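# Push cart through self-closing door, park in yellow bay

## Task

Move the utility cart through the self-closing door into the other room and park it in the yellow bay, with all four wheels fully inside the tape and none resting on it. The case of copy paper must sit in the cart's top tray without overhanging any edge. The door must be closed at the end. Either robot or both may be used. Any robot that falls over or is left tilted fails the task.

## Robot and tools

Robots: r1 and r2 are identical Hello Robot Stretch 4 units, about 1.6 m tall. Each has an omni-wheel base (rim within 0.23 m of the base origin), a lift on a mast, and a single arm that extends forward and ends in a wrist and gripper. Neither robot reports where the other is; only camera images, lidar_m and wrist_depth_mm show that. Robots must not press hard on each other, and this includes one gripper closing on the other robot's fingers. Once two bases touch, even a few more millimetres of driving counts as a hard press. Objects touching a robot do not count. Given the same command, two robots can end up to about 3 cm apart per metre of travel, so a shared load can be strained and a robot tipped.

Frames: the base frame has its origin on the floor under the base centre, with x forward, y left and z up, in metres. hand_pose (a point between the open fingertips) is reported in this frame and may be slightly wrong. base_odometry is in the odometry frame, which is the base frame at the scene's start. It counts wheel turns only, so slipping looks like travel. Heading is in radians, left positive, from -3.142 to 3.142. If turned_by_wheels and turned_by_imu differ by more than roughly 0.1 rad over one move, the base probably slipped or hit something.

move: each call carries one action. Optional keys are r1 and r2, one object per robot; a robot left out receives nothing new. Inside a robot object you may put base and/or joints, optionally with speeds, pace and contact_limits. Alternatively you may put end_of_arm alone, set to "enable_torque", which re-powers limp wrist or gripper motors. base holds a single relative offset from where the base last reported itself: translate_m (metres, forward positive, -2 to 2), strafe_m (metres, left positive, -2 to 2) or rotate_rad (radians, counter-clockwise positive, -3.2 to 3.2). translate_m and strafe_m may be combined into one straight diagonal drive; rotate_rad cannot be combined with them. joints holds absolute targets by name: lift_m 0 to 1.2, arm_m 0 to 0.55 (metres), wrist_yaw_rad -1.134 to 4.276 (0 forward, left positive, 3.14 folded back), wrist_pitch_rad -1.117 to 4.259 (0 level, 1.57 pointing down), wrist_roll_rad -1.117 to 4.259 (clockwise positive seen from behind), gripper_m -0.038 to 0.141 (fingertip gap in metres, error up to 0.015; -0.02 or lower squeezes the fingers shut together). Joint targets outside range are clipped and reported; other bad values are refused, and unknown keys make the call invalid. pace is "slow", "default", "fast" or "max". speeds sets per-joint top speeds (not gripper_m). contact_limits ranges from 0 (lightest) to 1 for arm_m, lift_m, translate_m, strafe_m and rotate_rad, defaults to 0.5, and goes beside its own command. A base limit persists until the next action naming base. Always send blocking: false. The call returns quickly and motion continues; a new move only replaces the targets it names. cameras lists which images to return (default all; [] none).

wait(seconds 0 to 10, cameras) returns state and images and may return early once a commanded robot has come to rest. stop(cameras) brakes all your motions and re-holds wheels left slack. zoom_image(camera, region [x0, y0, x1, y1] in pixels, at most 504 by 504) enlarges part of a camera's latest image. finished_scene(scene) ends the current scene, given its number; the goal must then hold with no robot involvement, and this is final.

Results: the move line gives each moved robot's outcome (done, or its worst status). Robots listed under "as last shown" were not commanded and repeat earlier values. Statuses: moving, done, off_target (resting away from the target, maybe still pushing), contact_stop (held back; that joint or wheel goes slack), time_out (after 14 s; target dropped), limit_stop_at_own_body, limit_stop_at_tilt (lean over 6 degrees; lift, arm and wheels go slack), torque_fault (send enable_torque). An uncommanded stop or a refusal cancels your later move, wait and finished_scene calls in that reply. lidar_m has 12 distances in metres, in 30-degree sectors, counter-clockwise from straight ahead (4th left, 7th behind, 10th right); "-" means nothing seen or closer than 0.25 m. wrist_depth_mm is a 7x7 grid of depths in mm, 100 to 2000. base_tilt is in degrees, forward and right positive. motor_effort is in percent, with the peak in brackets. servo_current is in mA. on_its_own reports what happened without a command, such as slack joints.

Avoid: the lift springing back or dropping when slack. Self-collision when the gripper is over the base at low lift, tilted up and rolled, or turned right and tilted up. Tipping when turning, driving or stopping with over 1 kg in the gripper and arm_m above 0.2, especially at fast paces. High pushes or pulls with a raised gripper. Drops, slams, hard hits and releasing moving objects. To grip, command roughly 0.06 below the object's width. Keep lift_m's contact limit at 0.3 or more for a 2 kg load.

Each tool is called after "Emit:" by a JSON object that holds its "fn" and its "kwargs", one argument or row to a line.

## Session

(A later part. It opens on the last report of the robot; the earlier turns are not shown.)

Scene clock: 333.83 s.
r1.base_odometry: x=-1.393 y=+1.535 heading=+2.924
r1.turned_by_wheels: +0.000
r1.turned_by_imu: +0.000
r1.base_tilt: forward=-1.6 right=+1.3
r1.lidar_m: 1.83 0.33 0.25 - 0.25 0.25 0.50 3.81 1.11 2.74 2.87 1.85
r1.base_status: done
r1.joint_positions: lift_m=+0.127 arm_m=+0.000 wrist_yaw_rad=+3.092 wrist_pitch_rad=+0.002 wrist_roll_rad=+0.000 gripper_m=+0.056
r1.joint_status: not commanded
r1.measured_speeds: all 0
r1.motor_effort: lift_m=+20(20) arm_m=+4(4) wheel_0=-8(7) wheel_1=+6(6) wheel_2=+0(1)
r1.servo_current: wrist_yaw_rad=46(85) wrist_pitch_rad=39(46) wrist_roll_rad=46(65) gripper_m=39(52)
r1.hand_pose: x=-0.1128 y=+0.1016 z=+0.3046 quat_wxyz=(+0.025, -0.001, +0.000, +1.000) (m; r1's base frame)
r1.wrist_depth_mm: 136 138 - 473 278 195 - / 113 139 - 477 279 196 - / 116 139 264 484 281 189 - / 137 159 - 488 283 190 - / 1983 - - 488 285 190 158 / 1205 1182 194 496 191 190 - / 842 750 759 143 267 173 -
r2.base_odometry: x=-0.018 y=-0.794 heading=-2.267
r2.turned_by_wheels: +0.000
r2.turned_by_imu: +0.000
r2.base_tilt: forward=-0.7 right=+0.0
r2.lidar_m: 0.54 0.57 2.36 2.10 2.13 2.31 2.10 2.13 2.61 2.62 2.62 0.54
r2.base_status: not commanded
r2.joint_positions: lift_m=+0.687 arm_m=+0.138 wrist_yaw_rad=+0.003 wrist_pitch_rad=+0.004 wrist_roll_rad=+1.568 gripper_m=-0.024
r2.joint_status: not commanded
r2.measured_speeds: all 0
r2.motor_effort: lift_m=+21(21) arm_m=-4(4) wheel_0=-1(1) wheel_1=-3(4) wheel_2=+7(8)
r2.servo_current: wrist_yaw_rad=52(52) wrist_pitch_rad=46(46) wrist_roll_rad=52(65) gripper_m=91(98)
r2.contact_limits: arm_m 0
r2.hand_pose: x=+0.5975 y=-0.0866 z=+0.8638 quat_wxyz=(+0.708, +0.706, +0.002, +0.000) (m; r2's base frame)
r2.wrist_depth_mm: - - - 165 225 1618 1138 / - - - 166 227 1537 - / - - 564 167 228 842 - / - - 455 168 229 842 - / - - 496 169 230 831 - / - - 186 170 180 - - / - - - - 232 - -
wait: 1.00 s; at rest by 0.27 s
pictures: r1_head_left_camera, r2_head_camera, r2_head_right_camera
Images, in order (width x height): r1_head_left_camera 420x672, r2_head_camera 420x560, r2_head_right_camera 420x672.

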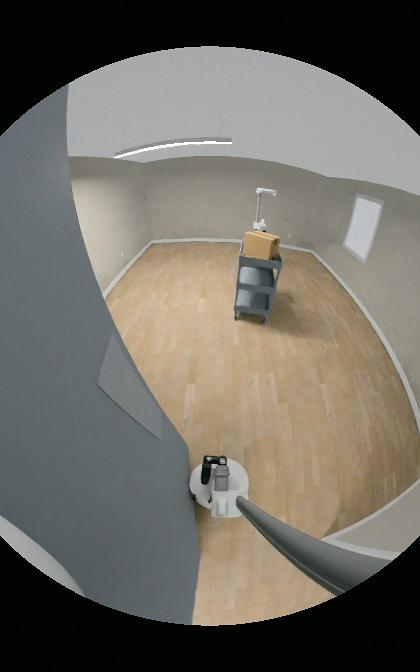

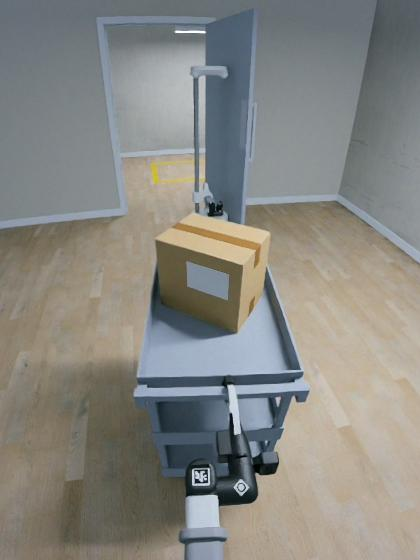

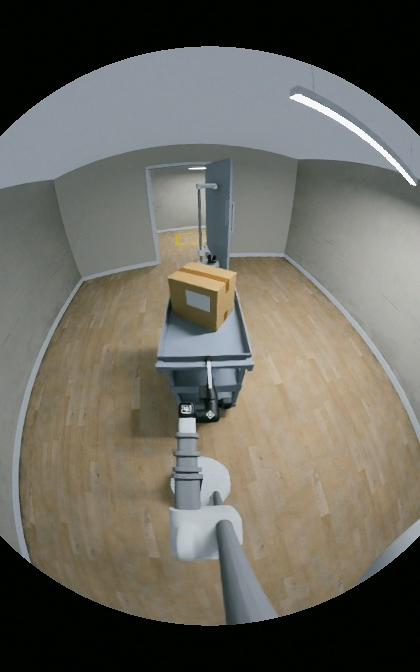

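Emit:
{"fn": "move", "kwargs": {
  "blocking": false,
  "r2": {"base":{"rotate_rad":0.1},"pace":"slow"},
  "cameras": []
}}

Emit:
{"fn": "wait", "kwargs": {
  "seconds": 2,
  "cameras": ["r2_head_camera","r2_wrist_camera"]
}}

Scene clock: 395.47 s.
move: r2 moving
r1: as last shown
r1.lidar_m: 1.84 0.33 0.25 - 0.25 0.25 0.51 3.83 1.12 2.75 2.87 1.85
r1.motor_effort: lift_m=+20(20) arm_m=+4(4) wheel_0=-8(8) wheel_1=+6(6) wheel_2=+0(0)
r1.servo_current: wrist_yaw_rad=46(65) wrist_pitch_rad=39(46) wrist_roll_rad=59(59) gripper_m=39(46)
r1.wrist_depth_mm: 136 138 - 477 278 195 - / 113 139 - 480 282 196 - / 116 139 264 480 281 189 - / 137 158 - 488 283 190 - / 1921 - - 488 285 190 159 / 1205 1229 193 496 191 190 - / 854 750 750 143 268 173 -
r2.base_odometry: x=-0.018 y=-0.794 heading=-2.177
r2.turned_by_wheels: +0.090
r2.turned_by_imu: +0.088
r2.base_tilt: forward=-0.7 right=+0.1
r2.lidar_m: 0.55 3.26 2.29 2.10 2.15 2.23 2.11 2.15 2.77 2.62 2.65 0.55
r2.base_status: rotate_rad moving
r2.joint_positions: lift_m=+0.687 arm_m=+0.138 wrist_yaw_rad=-0.006 wrist_pitch_rad=+0.004 wrist_roll_rad=+1.568 gripper_m=-0.024
r2.joint_status: not commanded
r2.measured_speeds: translate_m=+0.000 strafe_m=+0.000 rotate_rad=+0.154 lift_m=+0.000 arm_m=+0.000 wrist_yaw_rad=+0.000 wrist_pitch_rad=+0.000 wrist_roll_rad=+0.000
r2.motor_effort: lift_m=+21(21) arm_m=-1(4) wheel_0=-10(13) wheel_1=-5(9) wheel_2=-8(13)
r2.servo_current: wrist_yaw_rad=46(59) wrist_pitch_rad=39(46) wrist_roll_rad=46(52) gripper_m=91(104)
r2.contact_limits: arm_m 0
r2.hand_pose: x=+0.5968 y=-0.0890 z=+0.8638 quat_wxyz=(+0.708, +0.706, -0.001, -0.003) (m; r2's base frame)
r2.wrist_depth_mm: - - - 154 211 1661 1138 / - - - 158 216 778 - / - 535 473 160 220 820 - / - 488 473 163 224 820 - / - - 530 167 229 - - / - - 187 170 180 - - / - - - - 236 1756 -
pictures: none
No camera images: "cameras" was empty.

Scene clock: 395.90 s.
earlier move: r2 done
r1.base_odometry: x=-1.393 y=+1.535 heading=+2.924
r1.turned_by_wheels: +0.000
r1.turned_by_imu: +0.000
r1.base_tilt: forward=-1.6 right=+1.3
r1.lidar_m: 1.83 0.33 0.25 - 0.25 0.26 0.52 3.81 1.12 2.74 2.86 1.83
r1.base_status: not commanded
r1.joint_positions: lift_m=+0.127 arm_m=+0.000 wrist_yaw_rad=+3.092 wrist_pitch_rad=+0.002 wrist_roll_rad=+0.000 gripper_m=+0.056
r1.joint_status: not commanded
r1.measured_speeds: all 0
r1.motor_effort: lift_m=+20(20) arm_m=+4(4) wheel_0=-8(8) wheel_1=+6(7) wheel_2=+0(0)
r1.servo_current: wrist_yaw_rad=39(65) wrist_pitch_rad=46(46) wrist_roll_rad=59(65) gripper_m=39(46)
r1.hand_pose: x=-0.1128 y=+0.1016 z=+0.3046 quat_wxyz=(+0.025, -0.001, +0.000, +1.000) (m; r1's base frame)
r1.wrist_depth_mm: 137 138 - 469 277 195 - / 113 138 - 480 281 196 - / 116 139 264 484 282 189 - / 137 159 - 484 286 190 - / - - - 488 283 190 159 / 1205 1182 193 496 190 190 - / 854 759 759 143 267 173 -
r2.base_odometry: x=-0.018 y=-0.794 heading=-2.167
r2.turned_by_wheels: +0.009
r2.turned_by_imu: +0.009
r2.base_tilt: forward=-0.6 right=+0.1
r2.lidar_m: 0.53 3.26 2.25 2.10 2.18 2.23 2.11 2.17 2.79 2.61 2.66 0.53
r2.base_status: done
r2.joint_positions: lift_m=+0.687 arm_m=+0.138 wrist_yaw_rad=-0.003 wrist_pitch_rad=+0.004 wrist_roll_rad=+1.568 gripper_m=-0.024
r2.joint_status: not commanded
r2.measured_speeds: all 0
r2.motor_effort: lift_m=+21(21) arm_m=+4(4) wheel_0=-1(13) wheel_1=-2(9) wheel_2=-7(13)
r2.servo_current: wrist_yaw_rad=52(59) wrist_pitch_rad=46(46) wrist_roll_rad=52(52) gripper_m=91(104)
r2.contact_limits: arm_m 0
r2.hand_pose: x=+0.5970 y=-0.0883 z=+0.8638 quat_wxyz=(+0.708, +0.706, +0.000, -0.002) (m; r2's base frame)
r2.wrist_depth_mm: - - - 148 204 1537 - / - - 569 152 210 - - / - 477 449 155 216 809 - / - 504 477 160 222 820 - / - - 549 165 228 - - / - - 187 170 180 - - / - - - - 240 1708 484
wait: 0.43 of 2 s (r2 has come to rest)
pictures: r2_head_camera, r2_wrist_camera
Images, in order (width x height): r2_head_camera 420x560, r2_wrist_camera 616x392.

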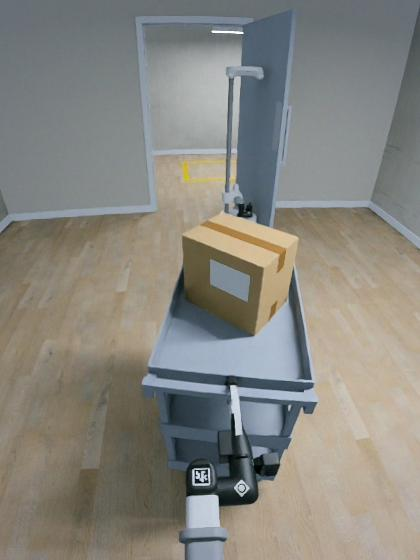

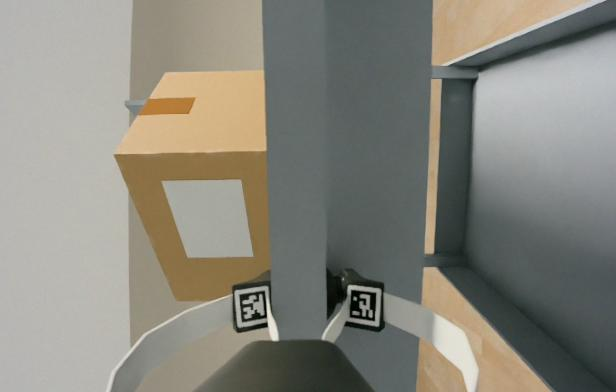

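Emit:
{"fn": "move", "kwargs": {
  "blocking": false,
  "r2": {"base":{"rotate_rad":0.1},"pace":"slow"},
  "cameras": []
}}

Emit:
{"fn": "wait", "kwargs": {
  "seconds": 1,
  "cameras": []
}}

Emit:
{"fn": "move", "kwargs": {
  "blocking": false,
  "r2": {"base":{"rotate_rad":0.1},"pace":"slow"},
  "cameras": []
}}

Emit:
{"fn": "wait", "kwargs": {
  "seconds": 1,
  "cameras": []
}}

Emit:
{"fn": "move", "kwargs": {
  "blocking": false,
  "r2": {"base":{"translate_m":-0.9,"strafe_m":0.04},"pace":"slow"},
  "cameras": []
}}

Emit:
{"fn": "wait", "kwargs": {
  "seconds": 10,
  "cameras": ["r2_head_camera","r2_wrist_camera"]
}}

Scene clock: 403.90 s.
move: r2 moving
r1: as last shown
r1.lidar_m: 1.82 0.35 0.25 - 0.25 0.25 0.54 3.79 1.13 2.74 2.86 1.82
r1.servo_current: wrist_yaw_rad=52(59) wrist_pitch_rad=46(52) wrist_roll_rad=46(65) gripper_m=39(46)
r1.wrist_depth_mm: 136 138 - 473 279 195 - / 113 139 - 477 281 197 - / 116 139 264 484 282 189 - / 137 159 - 492 283 189 - / 1983 - - 492 285 190 158 / 1182 1205 193 496 191 190 - / 854 759 759 143 266 173 -
r2.base_odometry: x=-0.018 y=-0.794 heading=-2.077
r2.turned_by_wheels: +0.091
r2.turned_by_imu: +0.089
r2.base_tilt: forward=-0.7 right=+0.0
r2.lidar_m: 0.56 2.94 2.22 2.09 2.23 2.18 2.11 2.23 2.70 2.61 2.74 0.51
r2.base_status: rotate_rad moving
r2.joint_positions: lift_m=+0.687 arm_m=+0.138 wrist_yaw_rad=-0.004 wrist_pitch_rad=+0.004 wrist_roll_rad=+1.568 gripper_m=-0.024
r2.joint_status: not commanded
r2.measured_speeds: translate_m=-0.001 strafe_m=+0.002 rotate_rad=+0.150 lift_m=+0.000 arm_m=+0.000 wrist_yaw_rad=+0.009 wrist_pitch_rad=+0.000 wrist_roll_rad=+0.000
r2.motor_effort: lift_m=+21(22) arm_m=+4(5) wheel_0=-3(16) wheel_1=-4(9) wheel_2=-8(13)
r2.servo_current: wrist_yaw_rad=46(59) wrist_pitch_rad=39(46) wrist_roll_rad=59(59) gripper_m=91(91)
r2.contact_limits: arm_m 0
r2.hand_pose: x=+0.5969 y=-0.0887 z=+0.8638 quat_wxyz=(+0.708, +0.706, +0.000, -0.003) (m; r2's base frame)
r2.wrist_depth_mm: - - 539 130 184 - - / - 477 442 135 193 - - / - 449 442 142 204 - - / - - 521 151 216 - - / - - 627 158 225 - - / - - 187 168 180 1537 512 / - - - - - 1708 466
pictures: none
No camera images: "cameras" was empty.

Scene clock: 404.37 s.
earlier move: r2 done
r1.base_odometry: x=-1.393 y=+1.535 heading=+2.924
r1.turned_by_wheels: +0.000
r1.turned_by_imu: +0.000
r1.base_tilt: forward=-1.6 right=+1.3
r1.lidar_m: 1.84 0.35 0.25 - 0.25 0.25 0.51 3.78 1.12 2.75 2.86 1.85
r1.base_status: not commanded
r1.joint_positions: lift_m=+0.127 arm_m=+0.000 wrist_yaw_rad=+3.092 wrist_pitch_rad=+0.002 wrist_roll_rad=+0.000 gripper_m=+0.056
r1.joint_status: not commanded
r1.measured_speeds: all 0
r1.motor_effort: lift_m=+20(20) arm_m=+4(4) wheel_0=-8(8) wheel_1=+7(7) wheel_2=+0(0)
r1.servo_current: wrist_yaw_rad=52(65) wrist_pitch_rad=33(52) wrist_roll_rad=52(65) gripper_m=33(46)
r1.hand_pose: x=-0.1128 y=+0.1016 z=+0.3046 quat_wxyz=(+0.025, -0.001, +0.000, +1.000) (m; r1's base frame)
r1.wrist_depth_mm: 136 138 - 469 278 195 - / 113 139 - 480 282 197 - / 116 139 264 484 281 189 - / 136 158 - 492 282 190 - / - - - 496 286 190 158 / 1205 1205 194 492 191 190 - / 831 768 750 143 267 173 -
r2.base_odometry: x=-0.018 y=-0.794 heading=-2.068
r2.turned_by_wheels: +0.009
r2.turned_by_imu: +0.008
r2.base_tilt: forward=-0.7 right=+0.1
r2.lidar_m: 0.56 2.93 2.20 2.08 2.24 2.18 2.09 2.22 2.68 2.61 2.77 0.52
r2.base_status: done
r2.joint_positions: lift_m=+0.687 arm_m=+0.138 wrist_yaw_rad=+0.001 wrist_pitch_rad=+0.004 wrist_roll_rad=+1.568 gripper_m=-0.024
r2.joint_status: not commanded
r2.measured_speeds: all 0
r2.motor_effort: lift_m=+21(22) arm_m=+4(5) wheel_0=+1(16) wheel_1=-2(9) wheel_2=-6(13)
r2.servo_current: wrist_yaw_rad=46(59) wrist_pitch_rad=39(46) wrist_roll_rad=46(59) gripper_m=91(98)
r2.contact_limits: arm_m 0
r2.hand_pose: x=+0.5973 y=-0.0872 z=+0.8638 quat_wxyz=(+0.708, +0.706, +0.002, -0.001) (m; r2's base frame)
r2.wrist_depth_mm: - - 508 126 179 - - / - 442 430 130 189 - - / - 455 449 138 202 - - / - - 525 148 213 - - / - - - 155 224 - - / - - 187 168 180 1576 504 / - - - - - 1756 459
wait: 0.47 of 1 s (r2 has come to rest)
pictures: none
No camera images: "cameras" was empty.

Scene clock: 404.87 s.
move: r2 moving
r1: as last shown
r1.lidar_m: 1.84 0.33 0.25 - 0.25 0.25 0.52 3.80 1.10 2.75 2.84 1.84
r1.motor_effort: lift_m=+20(20) arm_m=+4(4) wheel_0=-8(8) wheel_1=+6(7) wheel_2=+0(0)
r1.servo_current: wrist_yaw_rad=39(65) wrist_pitch_rad=46(46) wrist_roll_rad=46(59) gripper_m=39(46)
r1.wrist_depth_mm: 136 138 - 469 277 196 - / 113 138 - 477 282 196 - / 116 139 264 480 279 189 - / 137 158 - 484 283 189 - / - - - 492 285 190 159 / 1182 1229 193 496 191 189 - / 831 750 759 143 266 173 -
r2.base_odometry: x=-0.018 y=-0.794 heading=-1.977
r2.turned_by_wheels: +0.091
r2.turned_by_imu: +0.088
r2.base_tilt: forward=-0.7 right=+0.0
r2.lidar_m: 0.57 2.69 2.14 2.09 2.32 2.13 2.10 2.28 2.65 2.61 2.85 0.49
r2.base_status: rotate_rad moving
r2.joint_positions: lift_m=+0.687 arm_m=+0.138 wrist_yaw_rad=-0.002 wrist_pitch_rad=+0.004 wrist_roll_rad=+1.568 gripper_m=-0.024
r2.joint_status: not commanded
r2.measured_speeds: translate_m=-0.002 strafe_m=+0.002 rotate_rad=+0.149 lift_m=+0.000 arm_m=+0.000 wrist_yaw_rad=+0.048 wrist_pitch_rad=+0.000 wrist_roll_rad=+0.000
r2.motor_effort: lift_m=+21(21) arm_m=+5(5) wheel_0=-6(14) wheel_1=-5(10) wheel_2=-6(12)
r2.servo_current: wrist_yaw_rad=46(65) wrist_pitch_rad=52(52) wrist_roll_rad=52(65) gripper_m=91(91)
r2.contact_limits: arm_m 0
r2.hand_pose: x=+0.5970 y=-0.0881 z=+0.8638 quat_wxyz=(+0.708, +0.706, +0.001, -0.002) (m; r2's base frame)
r2.wrist_depth_mm: - 397 397 103 157 - - / - 394 397 110 169 - - / - - 484 117 184 - - / - - 621 130 201 - - / - - - 143 217 1708 - / - - 188 159 179 1576 484 / - - - - - 1708 1182
pictures: none
No camera images: "cameras" was empty.

Scene clock: 405.60 s.
earlier move: r2 done
r1.base_odometry: x=-1.393 y=+1.535 heading=+2.924
r1.turned_by_wheels: +0.000
r1.turned_by_imu: +0.000
r1.base_tilt: forward=-1.6 right=+1.3
r1.lidar_m: 1.80 0.34 0.25 - 0.25 0.25 0.50 3.81 1.12 2.74 2.85 1.82
r1.base_status: not commanded
r1.joint_positions: lift_m=+0.127 arm_m=+0.000 wrist_yaw_rad=+3.092 wrist_pitch_rad=+0.002 wrist_roll_rad=+0.000 gripper_m=+0.056
r1.joint_status: not commanded
r1.measured_speeds: all 0
r1.motor_effort: lift_m=+20(20) arm_m=+4(4) wheel_0=-8(8) wheel_1=+6(7) wheel_2=+0(0)
r1.servo_current: wrist_yaw_rad=52(65) wrist_pitch_rad=46(52) wrist_roll_rad=59(59) gripper_m=39(46)
r1.hand_pose: x=-0.1128 y=+0.1016 z=+0.3046 quat_wxyz=(+0.025, -0.001, +0.000, +1.000) (m; r1's base frame)
r1.wrist_depth_mm: 136 138 - 473 278 195 - / 113 139 - 477 282 197 - / 116 139 264 484 282 189 - / 136 159 - 484 285 189 - / - - - 496 285 190 159 / 1160 1205 194 492 191 190 - / 854 750 741 143 267 173 -
r2.base_odometry: x=-0.018 y=-0.794 heading=-1.968
r2.turned_by_wheels: +0.009
r2.turned_by_imu: +0.009
r2.base_tilt: forward=-0.6 right=+0.0
r2.lidar_m: 0.56 2.68 2.15 2.09 2.30 2.13 2.10 2.30 2.66 2.61 2.85 0.48
r2.base_status: done
r2.joint_positions: lift_m=+0.687 arm_m=+0.138 wrist_yaw_rad=+0.001 wrist_pitch_rad=+0.004 wrist_roll_rad=+1.568 gripper_m=-0.024
r2.joint_status: not commanded
r2.measured_speeds: all 0
r2.motor_effort: lift_m=+21(21) arm_m=+5(5) wheel_0=+3(14) wheel_1=-1(10) wheel_2=-1(12)
r2.servo_current: wrist_yaw_rad=52(65) wrist_pitch_rad=46(52) wrist_roll_rad=39(65) gripper_m=85(98)
r2.contact_limits: arm_m 0
r2.hand_pose: x=+0.5973 y=-0.0872 z=+0.8638 quat_wxyz=(+0.708, +0.706, +0.002, -0.001) (m; r2's base frame)
r2.wrist_depth_mm: - 392 392 102 156 - - / - 394 397 108 168 - - / - - 488 116 183 - - / - - 640 131 201 - - / - - - 142 217 1661 - / - - 188 158 179 1537 484 / - - - - - 1708 1160
wait: 0.73 of 1 s (r2 has come to rest)
pictures: none
No camera images: "cameras" was empty.

Scene clock: 406.10 s.
move: r2 moving
r1: as last shown
r1.lidar_m: 1.85 0.35 0.25 - 0.25 0.25 0.53 3.82 1.12 2.74 2.86 1.82
r1.motor_effort: lift_m=+20(20) arm_m=+4(4) wheel_0=-7(8) wheel_1=+6(7) wheel_2=+0(0)
r1.servo_current: wrist_yaw_rad=39(59) wrist_pitch_rad=39(46) wrist_roll_rad=46(65) gripper_m=46(46)
r1.wrist_depth_mm: 136 138 - 473 278 194 - / 113 138 - 477 281 196 - / 116 140 264 484 281 189 - / 136 159 - 488 282 190 - / 1921 - - 492 285 190 158 / 1205 1205 195 492 191 190 - / 842 750 759 143 267 173 -
r2.base_odometry: x=-0.013 y=-0.783 heading=-1.968
r2.turned_by_wheels: +0.000
r2.turned_by_imu: +0.000
r2.base_tilt: forward=-0.6 right=+0.1
r2.lidar_m: 0.58 2.70 2.16 2.10 2.34 2.13 2.08 2.30 2.66 2.60 2.86 0.49
r2.base_status: translate_m moving; strafe_m moving
r2.joint_positions: lift_m=+0.687 arm_m=+0.138 wrist_yaw_rad=+0.001 wrist_pitch_rad=+0.004 wrist_roll_rad=+1.568 gripper_m=-0.024
r2.joint_status: not commanded
r2.measured_speeds: translate_m=-0.049 strafe_m=+0.002 rotate_rad=+0.001 lift_m=+0.000 arm_m=+0.000 wrist_yaw_rad=+0.000 wrist_pitch_rad=+0.000 wrist_roll_rad=+0.000
r2.motor_effort: lift_m=+21(21) arm_m=+5(5) wheel_0=-7(11) wheel_1=-7(8) wheel_2=+9(10)
r2.servo_current: wrist_yaw_rad=39(52) wrist_pitch_rad=39(46) wrist_roll_rad=52(52) gripper_m=91(91)
r2.contact_limits: arm_m 0
r2.hand_pose: x=+0.5973 y=-0.0872 z=+0.8638 quat_wxyz=(+0.708, +0.706, +0.002, -0.001) (m; r2's base frame)
r2.wrist_depth_mm: - 394 392 102 156 - - / - 397 397 109 168 - - / - - 488 116 183 - - / - - 634 132 200 - - / - - - 143 217 1708 - / - - 186 160 180 1576 484 / - - - - - 1661 1182
pictures: none
No camera images: "cameras" was empty.

Scene clock: 415.90 s.
earlier move: r2 done
r1.base_odometry: x=-1.393 y=+1.535 heading=+2.924
r1.turned_by_wheels: +0.000
r1.turned_by_imu: -0.001
r1.base_tilt: forward=-1.6 right=+1.3
r1.lidar_m: 2.68 0.31 0.25 - 0.25 0.25 0.53 3.83 1.10 2.76 2.86 2.79
r1.base_status: not commanded
r1.joint_positions: lift_m=+0.127 arm_m=+0.000 wrist_yaw_rad=+3.092 wrist_pitch_rad=+0.002 wrist_roll_rad=+0.000 gripper_m=+0.056
r1.joint_status: not commanded
r1.measured_speeds: all 0
r1.motor_effort: lift_m=+20(20) arm_m=+4(4) wheel_0=-8(8) wheel_1=+6(7) wheel_2=+0(0)
r1.servo_current: wrist_yaw_rad=33(72) wrist_pitch_rad=46(52) wrist_roll_rad=52(72) gripper_m=33(52)
r1.hand_pose: x=-0.1128 y=+0.1016 z=+0.3046 quat_wxyz=(+0.025, -0.001, +0.000, +1.000) (m; r1's base frame)
r1.wrist_depth_mm: 136 138 - 473 277 196 - / 113 139 - 477 279 197 - / 116 140 265 484 281 188 - / 137 159 - 488 283 190 - / 1983 - - 488 285 190 159 / 1205 1205 193 504 191 190 - / 854 750 759 143 266 173 -
r2.base_odometry: x=+0.367 y=+0.020 heading=-1.968
r2.turned_by_wheels: +0.000
r2.turned_by_imu: +0.003
r2.base_tilt: forward=-0.6 right=+0.1
r2.lidar_m: 0.52 0.59 2.20 2.20 1.55 1.22 1.20 1.33 2.05 2.55 2.78 0.56
r2.base_status: done
r2.joint_positions: lift_m=+0.687 arm_m=+0.138 wrist_yaw_rad=+0.001 wrist_pitch_rad=+0.004 wrist_roll_rad=+1.568 gripper_m=-0.024
r2.joint_status: not commanded
r2.measured_speeds: all 0
r2.motor_effort: lift_m=+21(22) arm_m=+5(5) wheel_0=-2(12) wheel_1=-5(9) wheel_2=+8(14)
r2.servo_current: wrist_yaw_rad=52(65) wrist_pitch_rad=39(52) wrist_roll_rad=39(59) gripper_m=91(98)
r2.contact_limits: arm_m 0
r2.hand_pose: x=+0.5974 y=-0.0870 z=+0.8638 quat_wxyz=(+0.708, +0.706, +0.002, -0.001) (m; r2's base frame)
r2.wrist_depth_mm: - - - 170 230 1618 1138 / - - - 171 232 1618 - / - - 574 170 232 809 - / - 480 459 171 231 831 - / - - 500 171 232 842 - / - - 187 171 179 - - / - - - - 230 - -
wait: 9.80 of 10 s (r2 has come to rest)
pictures: r2_head_camera, r2_wrist_camera
Images, in order (width x height): r2_head_camera 420x560, r2_wrist_camera 616x392.

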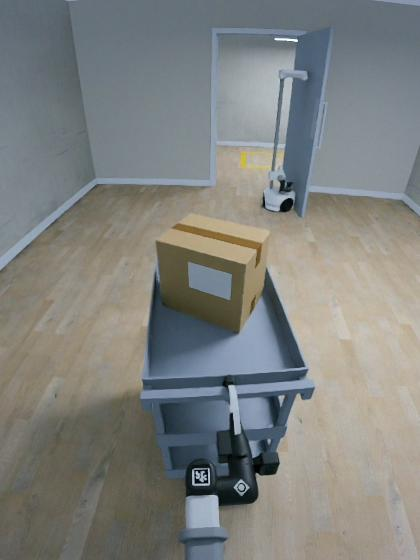

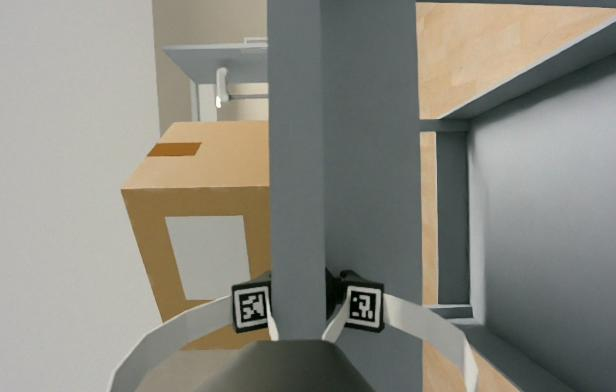

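Emit:
{"fn": "move", "kwargs": {
  "blocking": false,
  "r2": {"base":{"rotate_rad":0.142},"joints":{"wrist_yaw_rad":-0.283},"pace":"slow","speeds":{"wrist_yaw_rad":0.4}},
  "cameras": []
}}

Emit:
{"fn": "wait", "kwargs": {
  "seconds": 2,
  "cameras": ["r2_head_camera","r2_wrist_camera"]
}}

Scene clock: 433.70 s.
move: r2 moving
r1: as last shown
r1.turned_by_imu: +0.000
r1.base_tilt: forward=-1.6 right=+1.2
r1.lidar_m: 2.71 0.33 0.25 - 0.25 0.25 0.51 3.82 1.10 2.75 2.88 2.79
r1.motor_effort: lift_m=+20(20) arm_m=+4(4) wheel_0=-7(8) wheel_1=+6(7) wheel_2=+0(0)
r1.servo_current: wrist_yaw_rad=46(65) wrist_pitch_rad=46(52) wrist_roll_rad=46(65) gripper_m=33(46)
r1.wrist_depth_mm: 136 138 - 469 277 195 - / 113 139 - 477 281 197 - / 116 139 263 484 282 189 - / 136 158 - 488 285 189 - / 1983 - - 492 285 190 158 / 1182 1205 193 496 191 190 - / 842 750 750 143 267 173 -
r2.base_odometry: x=+0.367 y=+0.020 heading=-1.859
r2.turned_by_wheels: +0.109
r2.turned_by_imu: +0.106
r2.base_tilt: forward=-0.7 right=+0.1
r2.lidar_m: 0.52 2.59 2.21 2.22 1.42 1.21 1.21 1.41 2.41 2.52 2.92 0.55
r2.base_status: rotate_rad moving
r2.joint_positions: lift_m=+0.687 arm_m=+0.138 wrist_yaw_rad=-0.169 wrist_pitch_rad=+0.004 wrist_roll_rad=+1.568 gripper_m=-0.024
r2.joint_status: wrist_yaw_rad moving
r2.measured_speeds: translate_m=+0.000 strafe_m=-0.001 rotate_rad=+0.269 lift_m=+0.000 arm_m=+0.000 wrist_yaw_rad=-0.407 wrist_pitch_rad=+0.000 wrist_roll_rad=+0.000
r2.motor_effort: lift_m=+21(21) arm_m=+5(5) wheel_0=-9(10) wheel_1=-7(9) wheel_2=-10(10)
r2.servo_current: wrist_yaw_rad=33(137) wrist_pitch_rad=46(46) wrist_roll_rad=39(59) gripper_m=85(91)
r2.contact_limits: arm_m 0
r2.hand_pose: x=+0.5784 y=-0.1347 z=+0.8638 quat_wxyz=(+0.705, +0.704, -0.058, -0.061) (m; r2's base frame)
r2.wrist_depth_mm: - - - 181 244 1537 1160 / - - - 179 239 1708 530 / - - - 177 238 798 - / - - 459 235 236 842 - / - - 484 174 233 820 - / - - 186 171 180 820 - / - - 574 - 228 - -
pictures: none
No camera images: "cameras" was empty.

Scene clock: 434.40 s.
earlier move: r2 done
r1.base_odometry: x=-1.393 y=+1.535 heading=+2.924
r1.turned_by_wheels: +0.000
r1.turned_by_imu: +0.000
r1.base_tilt: forward=-1.6 right=+1.2
r1.lidar_m: 2.71 0.34 0.25 - 0.25 0.25 0.50 3.80 1.12 2.75 2.88 2.82
r1.base_status: not commanded
r1.joint_positions: lift_m=+0.127 arm_m=+0.000 wrist_yaw_rad=+3.092 wrist_pitch_rad=+0.002 wrist_roll_rad=+0.000 gripper_m=+0.056
r1.joint_status: not commanded
r1.measured_speeds: all 0
r1.motor_effort: lift_m=+20(20) arm_m=+4(4) wheel_0=-8(8) wheel_1=+7(7) wheel_2=+0(0)
r1.servo_current: wrist_yaw_rad=52(78) wrist_pitch_rad=46(52) wrist_roll_rad=46(65) gripper_m=39(46)
r1.hand_pose: x=-0.1128 y=+0.1016 z=+0.3046 quat_wxyz=(+0.025, -0.001, +0.000, +1.000) (m; r1's base frame)
r1.wrist_depth_mm: 136 138 - 473 278 195 - / 113 139 - 480 281 197 - / 116 140 265 480 282 189 - / 136 159 - 492 285 189 - / - - - 492 286 190 159 / 1160 1205 194 500 191 190 - / 866 759 750 143 267 173 -
r2.base_odometry: x=+0.367 y=+0.020 heading=-1.827
r2.turned_by_wheels: +0.033
r2.turned_by_imu: +0.032
r2.base_tilt: forward=-0.7 right=+0.1
r2.lidar_m: 0.51 2.57 2.18 2.22 1.41 1.19 1.20 1.42 2.53 2.52 2.99 0.54
r2.base_status: done
r2.joint_positions: lift_m=+0.687 arm_m=+0.138 wrist_yaw_rad=-0.272 wrist_pitch_rad=+0.004 wrist_roll_rad=+1.568 gripper_m=-0.024
r2.joint_status: all done
r2.measured_speeds: all 0
r2.motor_effort: lift_m=+21(21) arm_m=+5(5) wheel_0=-2(10) wheel_1=-4(9) wheel_2=-2(10)
r2.servo_current: wrist_yaw_rad=72(137) wrist_pitch_rad=46(46) wrist_roll_rad=52(59) gripper_m=98(98)
r2.contact_limits: arm_m 0
r2.hand_pose: x=+0.5632 y=-0.1616 z=+0.8638 quat_wxyz=(+0.701, +0.700, -0.094, -0.097) (m; r2's base frame)
r2.wrist_depth_mm: - - - 251 253 1336 1060 / - - - 245 246 1708 521 / - - - 182 243 809 - / - - 500 178 238 842 - / - - 480 176 234 831 - / - - 188 172 179 - - / - - 549 - 227 - -
wait: 0.70 of 2 s (r2 has come to rest)
pictures: r2_head_camera, r2_wrist_camera
Images, in order (width x height): r2_head_camera 420x560, r2_wrist_camera 616x392.

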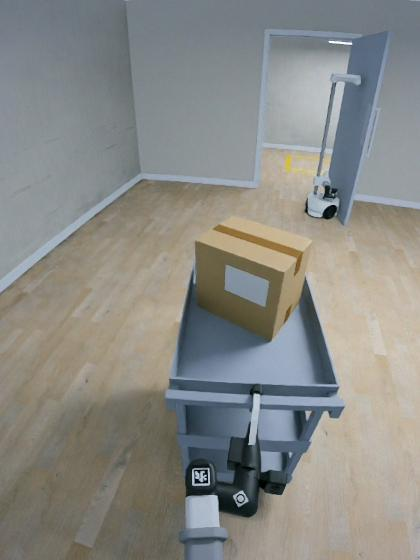

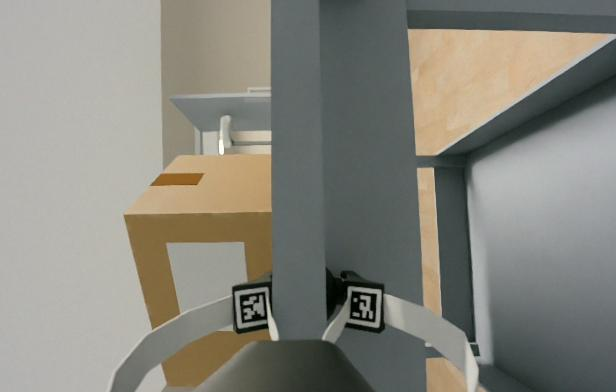

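Emit:
{"fn": "move", "kwargs": {
  "blocking": false,
  "r2": {"base":{"translate_m":0.576,"strafe_m":-0.168},"pace":"slow"},
  "cameras": []
}}

Emit:
{"fn": "wait", "kwargs": {
  "seconds": 8,
  "cameras": ["r2_head_camera","r2_wrist_camera","r1_head_camera"]
}}

Scene clock: 443.37 s.
move: r2 moving
r1: as last shown
r1.base_tilt: forward=-1.6 right=+1.3
r1.lidar_m: 2.70 0.31 0.25 - 0.25 0.25 0.50 3.81 1.14 2.74 2.84 2.81
r1.motor_effort: lift_m=+20(20) arm_m=+4(4) wheel_0=-8(8) wheel_1=+6(7) wheel_2=+0(0)
r1.servo_current: wrist_yaw_rad=46(52) wrist_pitch_rad=39(52) wrist_roll_rad=52(59) gripper_m=39(46)
r1.wrist_depth_mm: 136 138 - 473 277 196 - / 113 139 - 477 281 197 - / 116 139 264 480 281 189 - / 136 158 - 484 286 189 - / 1983 - - 492 285 190 159 / 1205 1182 194 496 191 190 - / 842 741 741 143 268 173 -
r2.base_odometry: x=+0.360 y=+0.009 heading=-1.826
r2.turned_by_wheels: +0.001
r2.turned_by_imu: +0.001
r2.base_tilt: forward=-0.7 right=+0.1
r2.lidar_m: 0.50 2.55 2.20 2.21 1.42 1.22 1.22 1.45 2.53 2.53 2.97 0.53
r2.base_status: translate_m moving; strafe_m moving
r2.joint_positions: lift_m=+0.687 arm_m=+0.138 wrist_yaw_rad=-0.277 wrist_pitch_rad=+0.004 wrist_roll_rad=+1.568 gripper_m=-0.024
r2.joint_status: not commanded
r2.measured_speeds: translate_m=+0.049 strafe_m=-0.013 rotate_rad=+0.003 lift_m=+0.000 arm_m=+0.000 wrist_yaw_rad=-0.017 wrist_pitch_rad=+0.000 wrist_roll_rad=+0.000
r2.motor_effort: lift_m=+21(21) arm_m=+5(5) wheel_0=+6(11) wheel_1=+6(6) wheel_2=-9(9)
r2.servo_current: wrist_yaw_rad=52(72) wrist_pitch_rad=46(46) wrist_roll_rad=46(52) gripper_m=85(91)
r2.contact_limits: arm_m 0
r2.hand_pose: x=+0.5624 y=-0.1629 z=+0.8638 quat_wxyz=(+0.701, +0.700, -0.096, -0.099) (m; r2's base frame)
r2.wrist_depth_mm: - - - 252 254 1397 1025 / - - - 185 247 1661 1098 / - - - 181 243 809 - / - - 500 179 238 842 - / - - 473 175 234 831 - / - - 187 171 179 - - / - - 549 - 226 - -
pictures: none
No camera images: "cameras" was empty.

Scene clock: 450.10 s.
earlier move: r2 done
r1.base_odometry: x=-1.393 y=+1.535 heading=+2.924
r1.turned_by_wheels: +0.000
r1.turned_by_imu: +0.000
r1.base_tilt: forward=-1.6 right=+1.3
r1.lidar_m: 2.10 0.34 0.25 - 0.25 0.25 0.55 3.82 1.09 2.76 2.87 2.16
r1.base_status: not commanded
r1.joint_positions: lift_m=+0.127 arm_m=+0.000 wrist_yaw_rad=+3.092 wrist_pitch_rad=+0.002 wrist_roll_rad=+0.000 gripper_m=+0.056
r1.joint_status: not commanded
r1.measured_speeds: all 0
r1.motor_effort: lift_m=+20(20) arm_m=+4(4) wheel_0=-8(9) wheel_1=+6(7) wheel_2=+0(0)
r1.servo_current: wrist_yaw_rad=59(72) wrist_pitch_rad=46(52) wrist_roll_rad=52(72) gripper_m=46(52)
r1.hand_pose: x=-0.1128 y=+0.1016 z=+0.3046 quat_wxyz=(+0.025, -0.001, +0.000, +1.000) (m; r1's base frame)
r1.wrist_depth_mm: 136 139 - 473 277 195 - / 112 139 - 477 282 196 - / 116 140 264 484 283 189 - / 137 158 - 488 286 190 - / 1983 - - 492 283 190 159 / 1205 1205 193 496 191 190 - / 866 750 750 143 266 173 -
r2.base_odometry: x=+0.059 y=-0.494 heading=-1.827
r2.turned_by_wheels: -0.001
r2.turned_by_imu: +0.000
r2.base_tilt: forward=-0.6 right=+0.0
r2.lidar_m: 0.52 2.58 2.19 2.19 2.07 1.79 1.80 2.13 2.53 2.53 2.99 0.55
r2.base_status: done
r2.joint_positions: lift_m=+0.687 arm_m=+0.138 wrist_yaw_rad=-0.284 wrist_pitch_rad=+0.004 wrist_roll_rad=+1.569 gripper_m=-0.024
r2.joint_status: not commanded
r2.measured_speeds: all 0
r2.motor_effort: lift_m=+21(21) arm_m=+5(5) wheel_0=+3(13) wheel_1=+3(7) wheel_2=-7(13)
r2.servo_current: wrist_yaw_rad=59(72) wrist_pitch_rad=46(52) wrist_roll_rad=46(65) gripper_m=91(98)
r2.contact_limits: arm_m 0
r2.hand_pose: x=+0.5612 y=-0.1647 z=+0.8638 quat_wxyz=(+0.701, +0.699, -0.098, -0.102) (m; r2's base frame)
r2.wrist_depth_mm: - - - 179 241 1576 1160 / - - - 178 238 1661 517 / - - 661 176 236 809 - / - - 466 233 234 842 - / - - 488 172 231 831 - / - - 187 171 180 - - / - - 580 - 228 - -
wait: 6.73 of 8 s (r2 has come to rest)
pictures: r1_head_camera, r2_head_camera, r2_wrist_camera
Images, in order (width x height): r1_head_camera 420x560, r2_head_camera 420x560, r2_wrist_camera 616x392.

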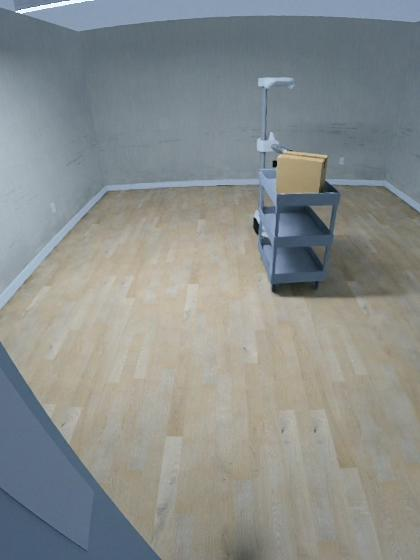

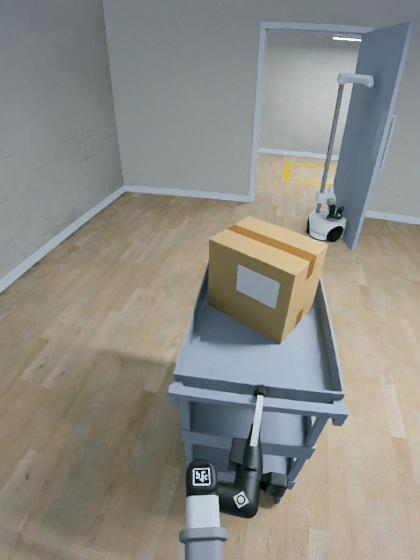

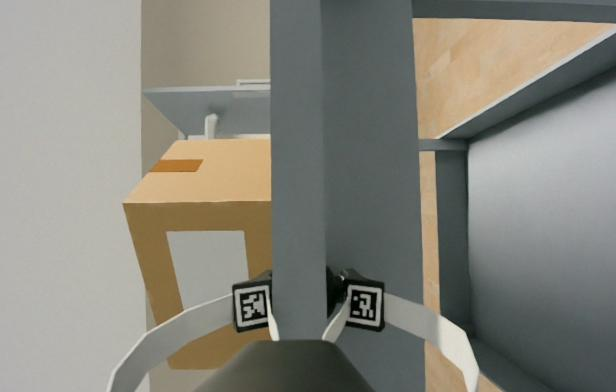

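Emit:
{"fn": "move", "kwargs": {
  "blocking": false,
  "r2": {"base":{"translate_m":0.72,"strafe_m":-0.21},"pace":"slow"},
  "cameras": []
}}

Emit:
{"fn": "wait", "kwargs": {
  "seconds": 9,
  "cameras": ["r2_head_camera","r2_wrist_camera","r1_head_camera","r1_head_right_camera","r2_head_left_camera"]
}}

Scene clock: 455.53 s.
move: r2 moving
r1: as last shown
r1.lidar_m: 2.09 0.33 0.25 - 0.25 0.25 0.50 3.80 1.12 2.74 2.87 2.16
r1.motor_effort: lift_m=+20(20) arm_m=+4(4) wheel_0=-8(8) wheel_1=+6(7) wheel_2=+0(0)
r1.servo_current: wrist_yaw_rad=39(65) wrist_pitch_rad=39(46) wrist_roll_rad=39(65) gripper_m=46(46)
r1.wrist_depth_mm: 136 138 - 473 279 195 - / 113 139 - 473 281 196 - / 116 139 265 484 282 189 - / 137 159 - 480 285 190 - / 1921 - - 496 285 190 159 / 1182 1205 194 496 191 190 - / 854 759 759 143 267 173 -
r2.base_odometry: x=+0.052 y=-0.505 heading=-1.827
r2.turned_by_wheels: +0.000
r2.turned_by_imu: +0.001
r2.base_tilt: forward=-0.7 right=+0.1
r2.lidar_m: 0.52 2.55 2.19 2.19 2.12 1.83 1.82 2.16 2.52 2.55 2.96 0.53
r2.base_status: translate_m moving; strafe_m moving
r2.joint_positions: lift_m=+0.687 arm_m=+0.138 wrist_yaw_rad=-0.284 wrist_pitch_rad=+0.004 wrist_roll_rad=+1.569 gripper_m=-0.024
r2.joint_status: not commanded
r2.measured_speeds: translate_m=+0.050 strafe_m=-0.014 rotate_rad=+0.003 lift_m=+0.000 arm_m=+0.000 wrist_yaw_rad=+0.000 wrist_pitch_rad=+0.000 wrist_roll_rad=+0.000
r2.motor_effort: lift_m=+21(21) arm_m=+5(5) wheel_0=+8(11) wheel_1=+5(6) wheel_2=-11(12)
r2.servo_current: wrist_yaw_rad=39(59) wrist_pitch_rad=39(46) wrist_roll_rad=46(52) gripper_m=85(91)
r2.contact_limits: arm_m 0
r2.hand_pose: x=+0.5612 y=-0.1647 z=+0.8638 quat_wxyz=(+0.701, +0.699, -0.098, -0.102) (m; r2's base frame)
r2.wrist_depth_mm: - - - 179 241 1537 1138 / - - - 177 239 1708 517 / - - - 176 236 809 - / - - 462 234 233 842 - / - - 484 172 232 831 - / - - 187 170 179 - - / - - 574 - 229 - -
pictures: none
No camera images: "cameras" was empty.

Scene clock: 463.77 s.
earlier move: r2 done
r1.base_odometry: x=-1.393 y=+1.535 heading=+2.924
r1.turned_by_wheels: +0.000
r1.turned_by_imu: -0.001
r1.base_tilt: forward=-1.6 right=+1.3
r1.lidar_m: 1.47 0.35 0.25 - 0.25 0.25 0.52 3.80 1.12 2.73 2.88 1.39
r1.base_status: not commanded
r1.joint_positions: lift_m=+0.127 arm_m=+0.000 wrist_yaw_rad=+3.092 wrist_pitch_rad=+0.002 wrist_roll_rad=+0.000 gripper_m=+0.056
r1.joint_status: not commanded
r1.measured_speeds: all 0
r1.motor_effort: lift_m=+20(20) arm_m=+4(4) wheel_0=-8(8) wheel_1=+6(7) wheel_2=+0(0)
r1.servo_current: wrist_yaw_rad=46(78) wrist_pitch_rad=39(52) wrist_roll_rad=52(72) gripper_m=46(52)
r1.hand_pose: x=-0.1128 y=+0.1016 z=+0.3046 quat_wxyz=(+0.025, -0.001, +0.000, +1.000) (m; r1's base frame)
r1.wrist_depth_mm: 136 138 - 477 278 195 - / 113 139 - 480 281 196 - / 116 140 263 484 282 189 - / 136 159 - 488 283 189 - / 1983 - - 492 285 191 159 / 1182 1205 194 500 191 190 - / 854 759 759 143 267 173 -
r2.base_odometry: x=-0.326 y=-1.137 heading=-1.827
r2.turned_by_wheels: +0.000
r2.turned_by_imu: +0.000
r2.base_tilt: forward=-0.7 right=+0.1
r2.lidar_m: 0.53 2.53 2.21 2.24 2.62 2.57 2.57 2.89 2.53 2.53 2.95 0.53
r2.base_status: done
r2.joint_positions: lift_m=+0.687 arm_m=+0.138 wrist_yaw_rad=-0.284 wrist_pitch_rad=+0.004 wrist_roll_rad=+1.569 gripper_m=-0.024
r2.joint_status: not commanded
r2.measured_speeds: all 0
r2.motor_effort: lift_m=+21(22) arm_m=+5(5) wheel_0=+4(11) wheel_1=+4(7) wheel_2=-6(13)
r2.servo_current: wrist_yaw_rad=39(65) wrist_pitch_rad=39(52) wrist_roll_rad=39(59) gripper_m=85(98)
r2.contact_limits: arm_m 0
r2.hand_pose: x=+0.5612 y=-0.1647 z=+0.8638 quat_wxyz=(+0.701, +0.699, -0.098, -0.102) (m; r2's base frame)
r2.wrist_depth_mm: - - - 188 252 282 1042 / - - - 184 246 1661 525 / - - - 181 241 820 - / - - 492 178 236 842 - / - - 477 175 233 820 - / - - 187 171 179 - - / - - 554 - 226 - -
wait: 8.23 of 9 s (r2 has come to rest)
pictures: r1_head_camera, r1_head_right_camera, r2_head_camera, r2_head_left_camera, r2_wrist_camera
Images, in order (width x height): r1_head_camera 420x560, r1_head_right_camera 420x672, r2_head_camera 420x560, r2_head_left_camera 420x672, r2_wrist_camera 616x392.

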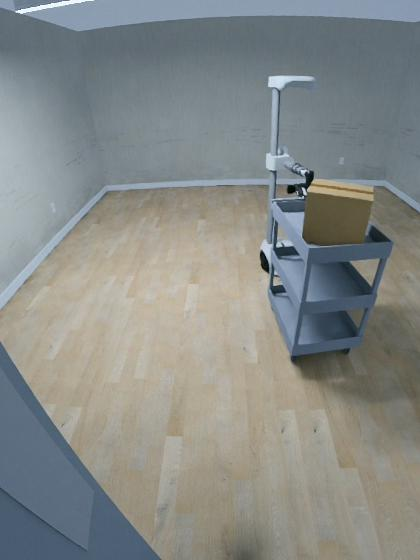

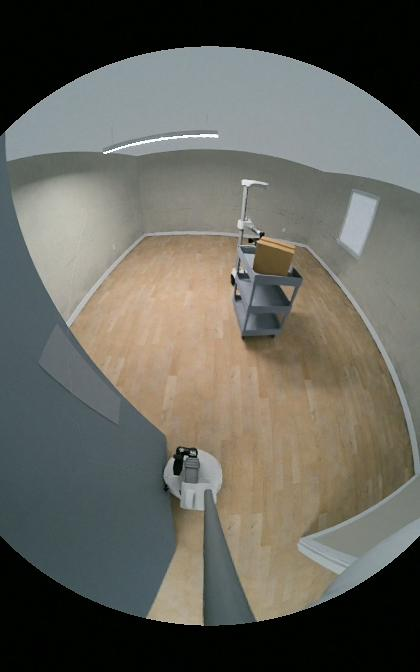

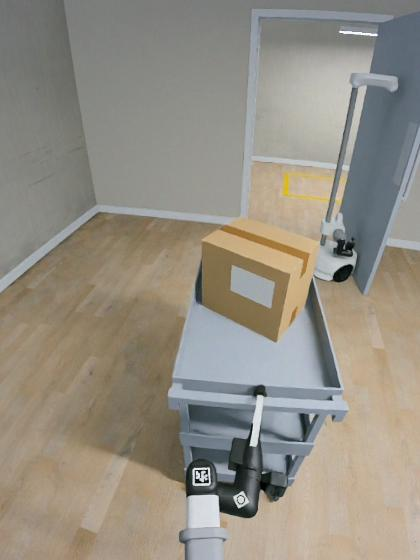

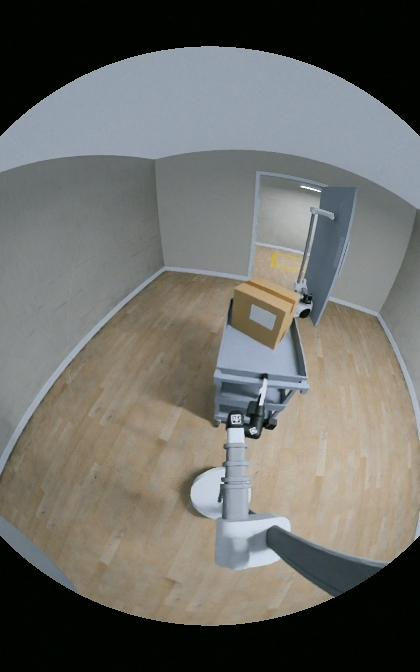

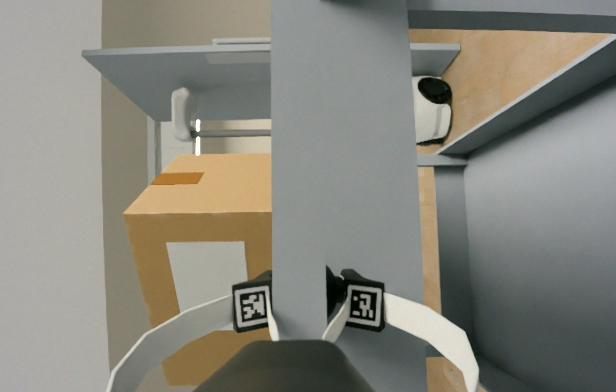

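Emit:
{"fn": "move", "kwargs": {
  "blocking": false,
  "r2": {"base":{"translate_m":0.488,"strafe_m":-0.111},"joints":{"wrist_yaw_rad":-0.37},"pace":"slow","speeds":{"wrist_yaw_rad":0.1}},
  "cameras": []
}}

Emit:
{"fn": "wait", "kwargs": {
  "seconds": 7,
  "cameras": ["r2_head_camera","r2_wrist_camera","r1_head_camera","r1_head_right_camera","r2_head_left_camera"]
}}

Scene clock: 496.50 s.
move: r2 moving
r1: as last shown
r1.turned_by_imu: +0.000
r1.base_tilt: forward=-1.5 right=+1.2
r1.lidar_m: 1.47 0.35 0.25 - 0.25 0.25 0.51 3.79 1.13 2.75 2.86 1.36
r1.motor_effort: lift_m=+20(20) arm_m=+4(4) wheel_0=-7(8) wheel_1=+6(7) wheel_2=+0(0)
r1.servo_current: wrist_yaw_rad=39(65) wrist_pitch_rad=46(52) wrist_roll_rad=33(65) gripper_m=39(52)
r1.wrist_depth_mm: 136 138 - 473 279 195 - / 113 139 - 477 282 196 - / 116 140 264 480 282 189 - / 136 159 - 484 283 190 - / 1983 - - 492 285 190 158 / 1205 1205 194 496 191 190 - / 854 750 759 143 267 173 -
r2.base_odometry: x=-0.332 y=-1.149 heading=-1.826
r2.turned_by_wheels: +0.000
r2.turned_by_imu: +0.001
r2.base_tilt: forward=-0.7 right=+0.1
r2.lidar_m: 0.49 2.55 2.23 2.22 2.61 2.57 2.56 2.90 2.53 2.52 2.97 0.52
r2.base_status: translate_m moving; strafe_m moving
r2.joint_positions: lift_m=+0.687 arm_m=+0.138 wrist_yaw_rad=-0.320 wrist_pitch_rad=+0.004 wrist_roll_rad=+1.569 gripper_m=-0.024
r2.joint_status: wrist_yaw_rad moving
r2.measured_speeds: translate_m=+0.050 strafe_m=-0.011 rotate_rad=+0.002 lift_m=+0.000 arm_m=+0.000 wrist_yaw_rad=-0.076 wrist_pitch_rad=+0.000 wrist_roll_rad=+0.000
r2.motor_effort: lift_m=+21(21) arm_m=+5(5) wheel_0=+12(15) wheel_1=+4(6) wheel_2=-8(11)
r2.servo_current: wrist_yaw_rad=20(85) wrist_pitch_rad=46(52) wrist_roll_rad=39(59) gripper_m=91(91)
r2.contact_limits: arm_m 0
r2.hand_pose: x=+0.5551 y=-0.1737 z=+0.8638 quat_wxyz=(+0.699, +0.698, -0.111, -0.114) (m; r2's base frame)
r2.wrist_depth_mm: - - - 191 257 1366 1042 / - - - 187 249 1661 1138 / - - - 183 244 1576 - / - - 517 179 239 842 - / - 484 473 176 234 831 - / - - 188 171 179 - - / - - 539 - 225 - -
pictures: none
No camera images: "cameras" was empty.

Scene clock: 502.27 s.
earlier move: r2 done
r1.base_odometry: x=-1.393 y=+1.535 heading=+2.924
r1.turned_by_wheels: +0.000
r1.turned_by_imu: +0.000
r1.base_tilt: forward=-1.6 right=+1.3
r1.lidar_m: 1.33 0.35 0.25 - 0.25 0.25 0.51 3.81 1.12 2.74 2.85 0.92
r1.base_status: not commanded
r1.joint_positions: lift_m=+0.127 arm_m=+0.000 wrist_yaw_rad=+3.092 wrist_pitch_rad=+0.002 wrist_roll_rad=+0.000 gripper_m=+0.056
r1.joint_status: not commanded
r1.measured_speeds: all 0
r1.motor_effort: lift_m=+20(20) arm_m=+4(4) wheel_0=-7(8) wheel_1=+6(7) wheel_2=+0(0)
r1.servo_current: wrist_yaw_rad=33(65) wrist_pitch_rad=39(52) wrist_roll_rad=39(72) gripper_m=39(52)
r1.hand_pose: x=-0.1128 y=+0.1016 z=+0.3046 quat_wxyz=(+0.025, -0.001, +0.000, +1.000) (m; r1's base frame)
r1.wrist_depth_mm: 136 138 - 477 277 195 - / 113 139 - 477 279 196 - / 116 139 264 484 281 189 - / 136 158 - 488 282 189 - / 1921 - - 488 283 190 158 / 1182 1205 194 496 191 190 - / 854 759 759 143 267 173 -
r2.base_odometry: x=-0.557 y=-1.581 heading=-1.827
r2.turned_by_wheels: -0.001
r2.turned_by_imu: -0.001
r2.base_tilt: forward=-0.7 right=+0.1
r2.lidar_m: 0.50 2.55 2.20 2.19 2.59 3.06 3.06 2.92 2.56 2.56 2.98 0.54
r2.base_status: done
r2.joint_positions: lift_m=+0.687 arm_m=+0.138 wrist_yaw_rad=-0.372 wrist_pitch_rad=+0.004 wrist_roll_rad=+1.569 gripper_m=-0.024
r2.joint_status: all done
r2.measured_speeds: all 0
r2.motor_effort: lift_m=+21(21) arm_m=+5(5) wheel_0=+2(15) wheel_1=+3(8) wheel_2=-8(13)
r2.servo_current: wrist_yaw_rad=39(85) wrist_pitch_rad=39(52) wrist_roll_rad=46(65) gripper_m=85(98)
r2.contact_limits: arm_m 0
r2.hand_pose: x=+0.5458 y=-0.1862 z=+0.8638 quat_wxyz=(+0.695, +0.694, -0.129, -0.132) (m; r2's base frame)
r2.wrist_depth_mm: - - - 208 279 286 287 / - - - 200 266 1537 1160 / - - - 193 253 1537 - / - - 615 184 244 820 - / - 484 466 178 235 831 - / - - 187 169 179 - - / - - 504 - 223 - -
wait: 5.77 of 7 s (r2 has come to rest)
pictures: r1_head_camera, r1_head_right_camera, r2_head_camera, r2_head_left_camera, r2_wrist_camera
Images, in order (width x height): r1_head_camera 420x560, r1_head_right_camera 420x672, r2_head_camera 420x560, r2_head_left_camera 420x672, r2_wrist_camera 616x392.

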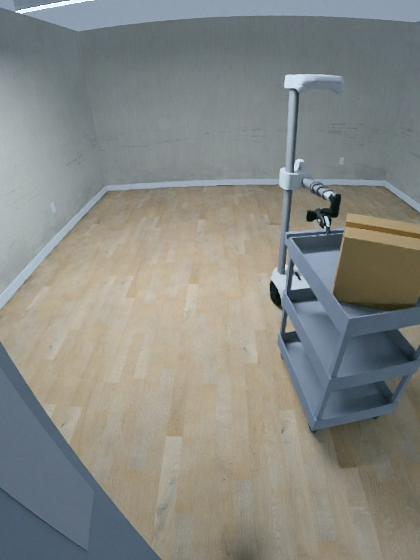

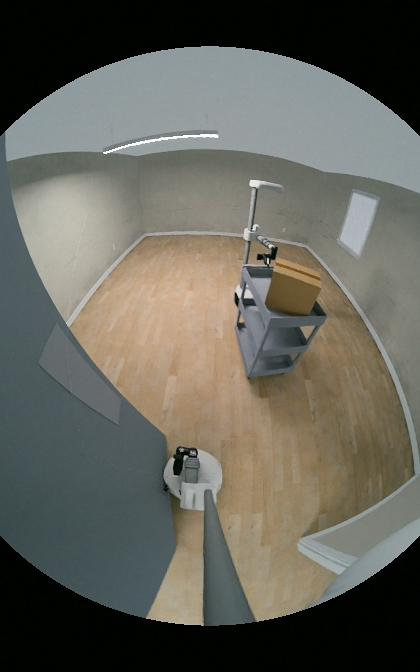

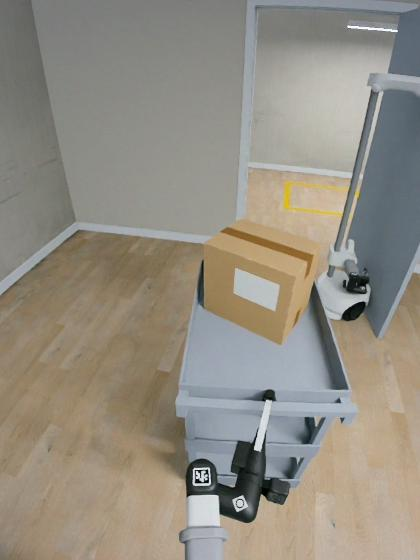

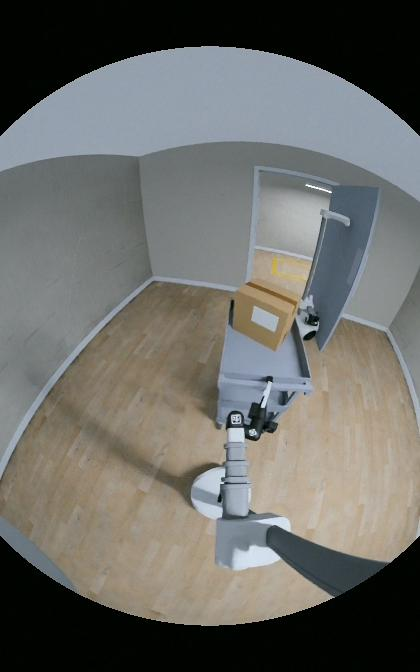

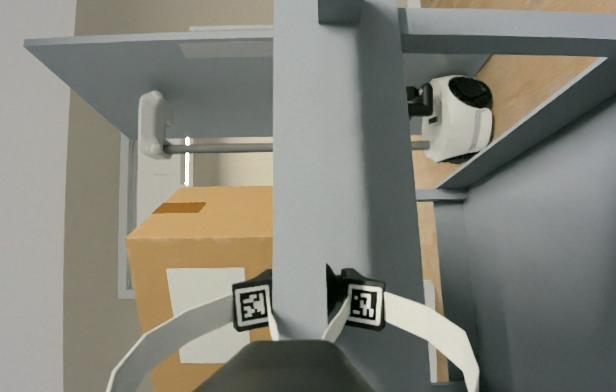

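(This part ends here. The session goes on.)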